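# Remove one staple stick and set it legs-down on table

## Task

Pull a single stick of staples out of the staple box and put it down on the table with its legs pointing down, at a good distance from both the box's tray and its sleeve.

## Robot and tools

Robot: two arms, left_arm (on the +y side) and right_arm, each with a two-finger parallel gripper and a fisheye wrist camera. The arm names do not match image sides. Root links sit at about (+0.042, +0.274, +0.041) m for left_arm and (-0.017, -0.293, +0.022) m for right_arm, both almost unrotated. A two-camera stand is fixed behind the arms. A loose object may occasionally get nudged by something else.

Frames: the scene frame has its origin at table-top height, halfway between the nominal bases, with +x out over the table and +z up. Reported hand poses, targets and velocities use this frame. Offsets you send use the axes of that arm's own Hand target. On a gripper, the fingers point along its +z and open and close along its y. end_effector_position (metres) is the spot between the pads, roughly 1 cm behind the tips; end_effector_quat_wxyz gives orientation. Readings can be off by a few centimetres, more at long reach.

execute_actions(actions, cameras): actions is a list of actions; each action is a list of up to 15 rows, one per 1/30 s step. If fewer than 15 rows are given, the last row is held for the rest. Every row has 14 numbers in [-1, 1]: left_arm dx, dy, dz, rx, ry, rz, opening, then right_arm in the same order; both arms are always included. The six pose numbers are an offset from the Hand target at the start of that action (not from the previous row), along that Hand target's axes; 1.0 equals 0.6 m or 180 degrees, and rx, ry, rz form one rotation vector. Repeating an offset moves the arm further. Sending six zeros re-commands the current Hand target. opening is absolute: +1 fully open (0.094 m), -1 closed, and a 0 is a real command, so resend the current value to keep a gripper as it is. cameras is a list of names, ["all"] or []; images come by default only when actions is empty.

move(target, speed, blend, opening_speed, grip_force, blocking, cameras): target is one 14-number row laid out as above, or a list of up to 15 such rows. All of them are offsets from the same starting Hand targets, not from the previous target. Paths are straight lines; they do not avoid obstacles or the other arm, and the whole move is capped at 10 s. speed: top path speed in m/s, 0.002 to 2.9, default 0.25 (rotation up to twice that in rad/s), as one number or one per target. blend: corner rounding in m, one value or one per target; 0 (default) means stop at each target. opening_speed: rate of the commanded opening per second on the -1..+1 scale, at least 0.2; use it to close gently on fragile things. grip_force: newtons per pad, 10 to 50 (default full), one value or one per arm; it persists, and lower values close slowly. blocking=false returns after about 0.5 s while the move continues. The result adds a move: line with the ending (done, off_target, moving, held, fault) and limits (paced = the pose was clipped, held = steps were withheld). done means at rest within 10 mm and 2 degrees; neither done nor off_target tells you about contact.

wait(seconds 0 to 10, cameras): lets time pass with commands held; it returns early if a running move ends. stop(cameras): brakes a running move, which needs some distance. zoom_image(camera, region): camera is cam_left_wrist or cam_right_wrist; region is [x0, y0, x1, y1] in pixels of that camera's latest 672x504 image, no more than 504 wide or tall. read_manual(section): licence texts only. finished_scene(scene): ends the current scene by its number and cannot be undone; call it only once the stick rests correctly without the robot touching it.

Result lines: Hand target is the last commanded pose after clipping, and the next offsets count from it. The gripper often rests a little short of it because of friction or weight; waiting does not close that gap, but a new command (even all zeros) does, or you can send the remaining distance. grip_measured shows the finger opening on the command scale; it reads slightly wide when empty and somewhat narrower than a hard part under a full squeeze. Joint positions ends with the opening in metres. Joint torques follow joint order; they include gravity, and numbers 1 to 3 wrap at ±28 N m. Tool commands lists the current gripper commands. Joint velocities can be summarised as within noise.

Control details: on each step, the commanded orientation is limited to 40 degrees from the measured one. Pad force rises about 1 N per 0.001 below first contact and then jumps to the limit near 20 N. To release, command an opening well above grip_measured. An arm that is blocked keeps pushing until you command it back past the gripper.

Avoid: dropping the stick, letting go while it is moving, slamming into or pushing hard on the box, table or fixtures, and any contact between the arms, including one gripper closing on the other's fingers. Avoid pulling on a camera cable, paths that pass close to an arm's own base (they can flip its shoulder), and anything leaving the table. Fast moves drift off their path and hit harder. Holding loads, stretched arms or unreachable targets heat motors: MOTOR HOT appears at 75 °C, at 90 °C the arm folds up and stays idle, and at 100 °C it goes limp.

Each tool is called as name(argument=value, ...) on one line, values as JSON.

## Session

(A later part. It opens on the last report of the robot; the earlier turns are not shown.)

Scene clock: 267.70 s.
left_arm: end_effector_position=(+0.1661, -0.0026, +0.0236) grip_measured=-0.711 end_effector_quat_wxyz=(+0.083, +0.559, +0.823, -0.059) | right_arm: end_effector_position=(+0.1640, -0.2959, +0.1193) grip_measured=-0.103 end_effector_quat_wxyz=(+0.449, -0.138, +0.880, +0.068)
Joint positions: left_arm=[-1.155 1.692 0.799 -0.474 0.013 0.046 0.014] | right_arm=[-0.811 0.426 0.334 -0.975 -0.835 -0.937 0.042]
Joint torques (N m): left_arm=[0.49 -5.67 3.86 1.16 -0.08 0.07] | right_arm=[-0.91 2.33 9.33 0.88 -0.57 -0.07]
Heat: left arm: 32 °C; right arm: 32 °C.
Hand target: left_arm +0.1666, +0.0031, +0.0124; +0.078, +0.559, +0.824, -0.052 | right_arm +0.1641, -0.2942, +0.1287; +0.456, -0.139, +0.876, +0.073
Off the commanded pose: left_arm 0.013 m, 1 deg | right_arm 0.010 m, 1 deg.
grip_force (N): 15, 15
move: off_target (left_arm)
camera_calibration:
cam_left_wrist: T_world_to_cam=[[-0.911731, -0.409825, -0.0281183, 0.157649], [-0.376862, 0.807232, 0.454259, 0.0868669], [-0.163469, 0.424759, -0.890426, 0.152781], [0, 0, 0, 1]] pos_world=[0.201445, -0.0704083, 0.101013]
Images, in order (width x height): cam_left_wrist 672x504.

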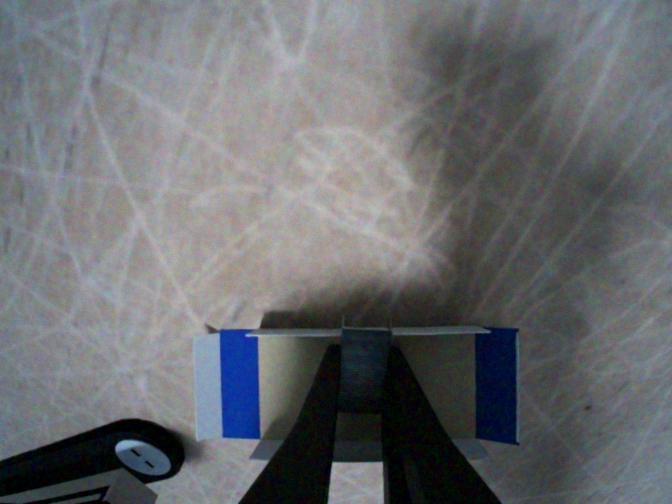

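move(target=[[-0.0123,0,-0.0655,0,0,0,-0.8,0,0,0,0,0,0,-0.1],[0.0122,0,-0.0533,0,0,0,-0.8,0,0,0,0,0,0,-0.1],[0.0148,0,-0.0028,0,0,0,-0.8,0,0,0,0,0,0,-0.1]], speed=0.08, cameras=["cam_left_wrist"])

zoom_image(camera="cam_left_wrist", region=[230, 290, 500, 480])

Scene clock: 270.63 s.
left_arm: end_effector_position=(+0.1628, +0.0065, +0.0233) grip_measured=-0.711 end_effector_quat_wxyz=(+0.083, +0.559, +0.823, -0.058) | right_arm: end_effector_position=(+0.1640, -0.2959, +0.1193) grip_measured=-0.103 end_effector_quat_wxyz=(+0.449, -0.138, +0.880, +0.068)
Joint positions: left_arm=[-1.152 1.66 0.762 -0.471 0.013 0.049 0.014] | right_arm=[-0.811 0.426 0.334 -0.975 -0.835 -0.937 0.042]
Joint torques (N m): left_arm=[0.4 -5.19 3.89 1.18 -0.08 0.06] | right_arm=[-0.9 2.33 9.35 0.88 -0.57 -0.08]
Heat: left arm: 32 °C; right arm: 32 °C.
Hand target: left_arm +0.1632, +0.0116, +0.0124; +0.077, +0.559, +0.824, -0.052 | right_arm +0.1641, -0.2942, +0.1287; +0.456, -0.139, +0.876, +0.073
Off the commanded pose: left_arm 0.012 m, 1 deg | right_arm 0.010 m, 1 deg.
grip_force (N): 15, 15
move: off_target (left_arm)
camera_calibration:
cam_left_wrist: T_world_to_cam=[[-0.911702, -0.409856, -0.0285976, 0.158356], [-0.376845, 0.806479, 0.455609, 0.0783585], [-0.163671, 0.426156, -0.889721, 0.148119], [0, 0, 0, 1]] pos_world=[0.198146, -0.0614131, 0.100613]
Images, in order (width x height): cam_left_wrist 672x504.

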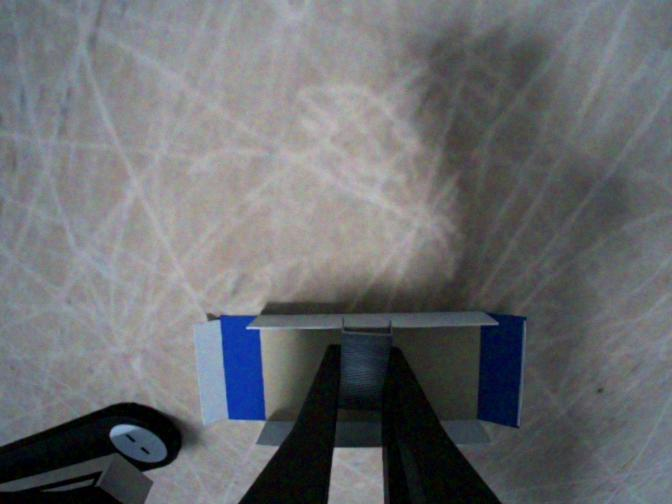

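Scaled by 1.867 from the camera's 672x504 image, which has a finer 960x720 frame.

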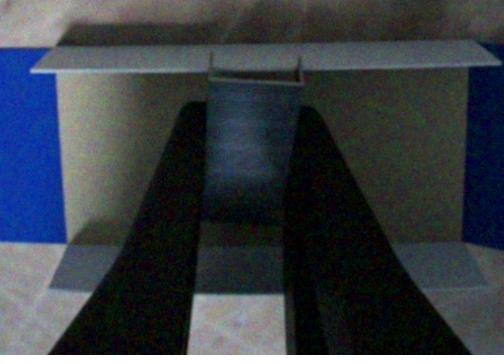

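move(target=[[-0.0123,0,-0.0655,0,0,0,-0.8,0,0,0,0,0,0,-0.1],[0.012,0,-0.045,0,0,0,-0.8,0,0,0,0,0,0,-0.1],[0.0095,0,-0.002,0,0,0,-0.8,0,0,0,0,0,0,-0.1]], speed=0.08, cameras=["cam_left_wrist"])

zoom_image(camera="cam_left_wrist", region=[230, 290, 500, 480])

Scene clock: 273.63 s.
left_arm: end_effector_position=(+0.1583, +0.0164, +0.0159) grip_measured=-0.711 end_effector_quat_wxyz=(+0.074, +0.560, +0.824, -0.053) | right_arm: end_effector_position=(+0.1640, -0.2959, +0.1193) grip_measured=-0.103 end_effector_quat_wxyz=(+0.449, -0.138, +0.880, +0.068)
Joint positions: left_arm=[-1.152 1.658 0.727 -0.458 0.013 0.051 0.014] | right_arm=[-0.811 0.426 0.334 -0.975 -0.835 -0.937 0.042]
Joint torques (N m): left_arm=[0.51 -6.39 4.67 1.02 -0.08 0.07] | right_arm=[-0.91 2.33 9.35 0.88 -0.57 -0.07]
Heat: left arm: 32 °C; right arm: 32 °C.
Hand target: left_arm +0.1611, +0.0169, +0.0126; +0.077, +0.559, +0.824, -0.052 | right_arm +0.1641, -0.2942, +0.1287; +0.456, -0.139, +0.876, +0.073
Off the commanded pose: left_arm 0.004 m, 0 deg | right_arm 0.010 m, 1 deg.
grip_force (N): 15, 15
move: done
camera_calibration:
cam_left_wrist: T_world_to_cam=[[-0.912714, -0.407578, -0.0288549, 0.158232], [-0.37146, 0.798268, 0.474116, 0.0711035], [-0.170205, 0.443451, -0.87999, 0.137114], [0, 0, 0, 1]] pos_world=[0.194171, -0.0530707, 0.091513]
Images, in order (width x height): cam_left_wrist 672x504.

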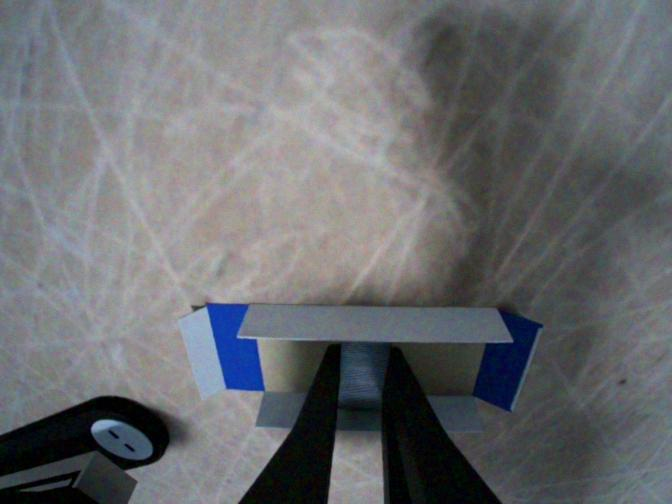

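Scaled by 1.867 from the camera's 672x504 image, which has a finer 960x720 frame.

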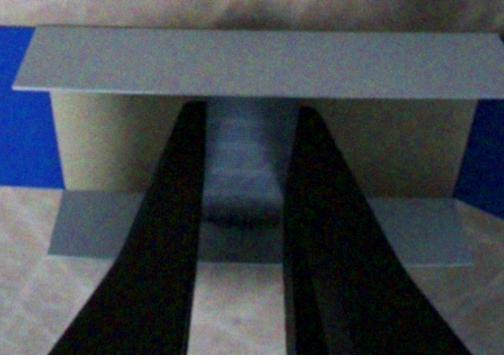

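move(target=[0,0,0,0,0,0,-0.45,0,0,0,0,0,0,-0.1], opening_speed=0.4, cameras=[])

move(target=[-0.03,0,-0.16,0,0,0,-0.45,0,0,0,0,0,0,-0.1], speed=0.1, cameras=["all"])

Scene clock: 274.87 s.
left_arm: end_effector_position=(+0.1584, +0.0163, +0.0159) grip_measured=-0.452 end_effector_quat_wxyz=(+0.074, +0.560, +0.823, -0.053) | right_arm: end_effector_position=(+0.1640, -0.2959, +0.1193) grip_measured=-0.103 end_effector_quat_wxyz=(+0.449, -0.138, +0.880, +0.068)
Joint positions: left_arm=[-1.152 1.658 0.727 -0.458 0.013 0.051 0.026] | right_arm=[-0.811 0.426 0.334 -0.975 -0.835 -0.937 0.042]
Joint torques (N m): left_arm=[0.51 -6.41 4.67 1.04 -0.08 0.06] | right_arm=[-0.9 2.35 9.35 0.88 -0.57 -0.07]
Heat: left arm: 32 °C; right arm: 33 °C.
Hand target: left_arm +0.1611, +0.0169, +0.0126; +0.077, +0.559, +0.824, -0.052 | right_arm +0.1641, -0.2942, +0.1287; +0.456, -0.139, +0.876, +0.073
Off the commanded pose: left_arm 0.004 m, 0 deg | right_arm 0.010 m, 1 deg.
grip_force (N): 15, 15
move: done
No camera images: "cameras" was empty.

Scene clock: 276.63 s.
left_arm: end_effector_position=(+0.1553, +0.0229, +0.0974) grip_measured=-0.452 end_effector_quat_wxyz=(+0.060, +0.561, +0.825, -0.044) | right_arm: end_effector_position=(+0.1640, -0.2959, +0.1193) grip_measured=-0.103 end_effector_quat_wxyz=(+0.449, -0.138, +0.880, +0.068)
Joint positions: left_arm=[-1.152 1.49 0.936 -0.869 0.013 0.051 0.026] | right_arm=[-0.811 0.426 0.334 -0.975 -0.835 -0.937 0.042]
Joint torques (N m): left_arm=[0.46 -8.25 8.28 0.68 -0.09 0.05] | right_arm=[-0.9 2.33 9.35 0.88 -0.57 -0.07]
Heat: left arm: 32 °C; right arm: 33 °C.
Hand target: left_arm +0.1609, +0.0171, +0.1102; +0.077, +0.559, +0.824, -0.052 | right_arm +0.1641, -0.2942, +0.1287; +0.456, -0.139, +0.876, +0.073
Off the commanded pose: left_arm 0.015 m, 2 deg | right_arm 0.010 m, 1 deg.
grip_force (N): 15, 15
move: off_target (left_arm)
camera_calibration:
cam_left_wrist: T_world_to_cam=[[-0.9131, -0.406738, -0.0285151, 0.160494], [-0.364648, 0.783317, 0.503435, 0.022574], [-0.18243, 0.470085, -0.863562, 0.205195], [0, 0, 0, 1]] pos_world=[0.192213, -0.0488627, 0.170411]
cam_right_wrist: T_world_to_cam=[[0.352215, -0.93575, 0.0177693, -0.332492], [-0.889233, -0.340507, -0.305482, 0.118795], [0.291906, 0.0917945, -0.952032, 0.192456], [0, 0, 0, 1]] pos_world=[0.166566, -0.288345, 0.225422]

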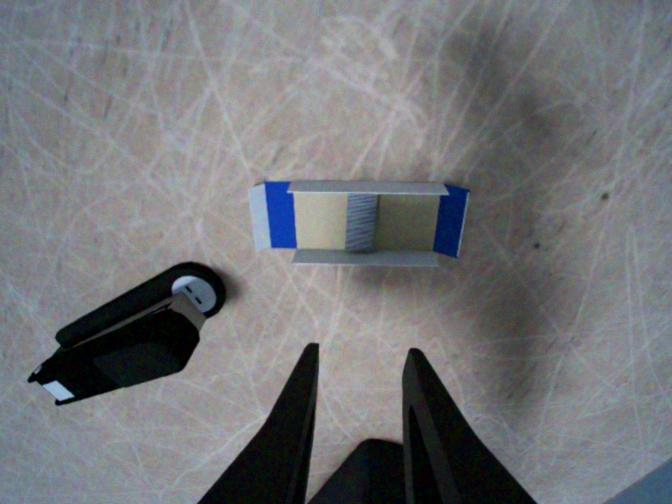

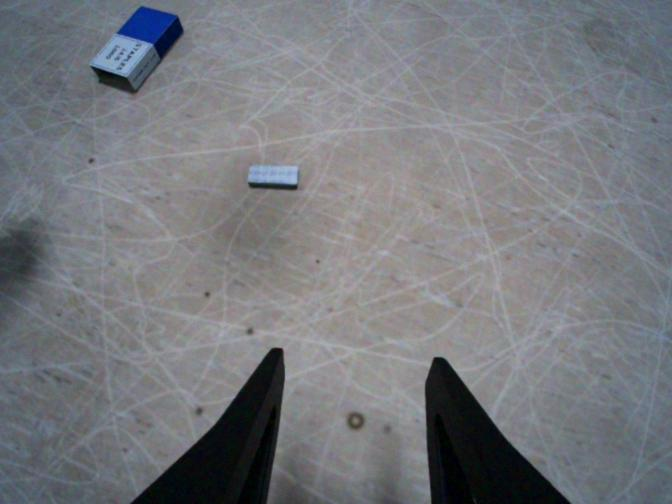

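The second stick is back in the tray, and the first lies on the table, legs down, clear of both tray and sleeve.

finished_scene(scene=2)

The scene is finished: the task was done.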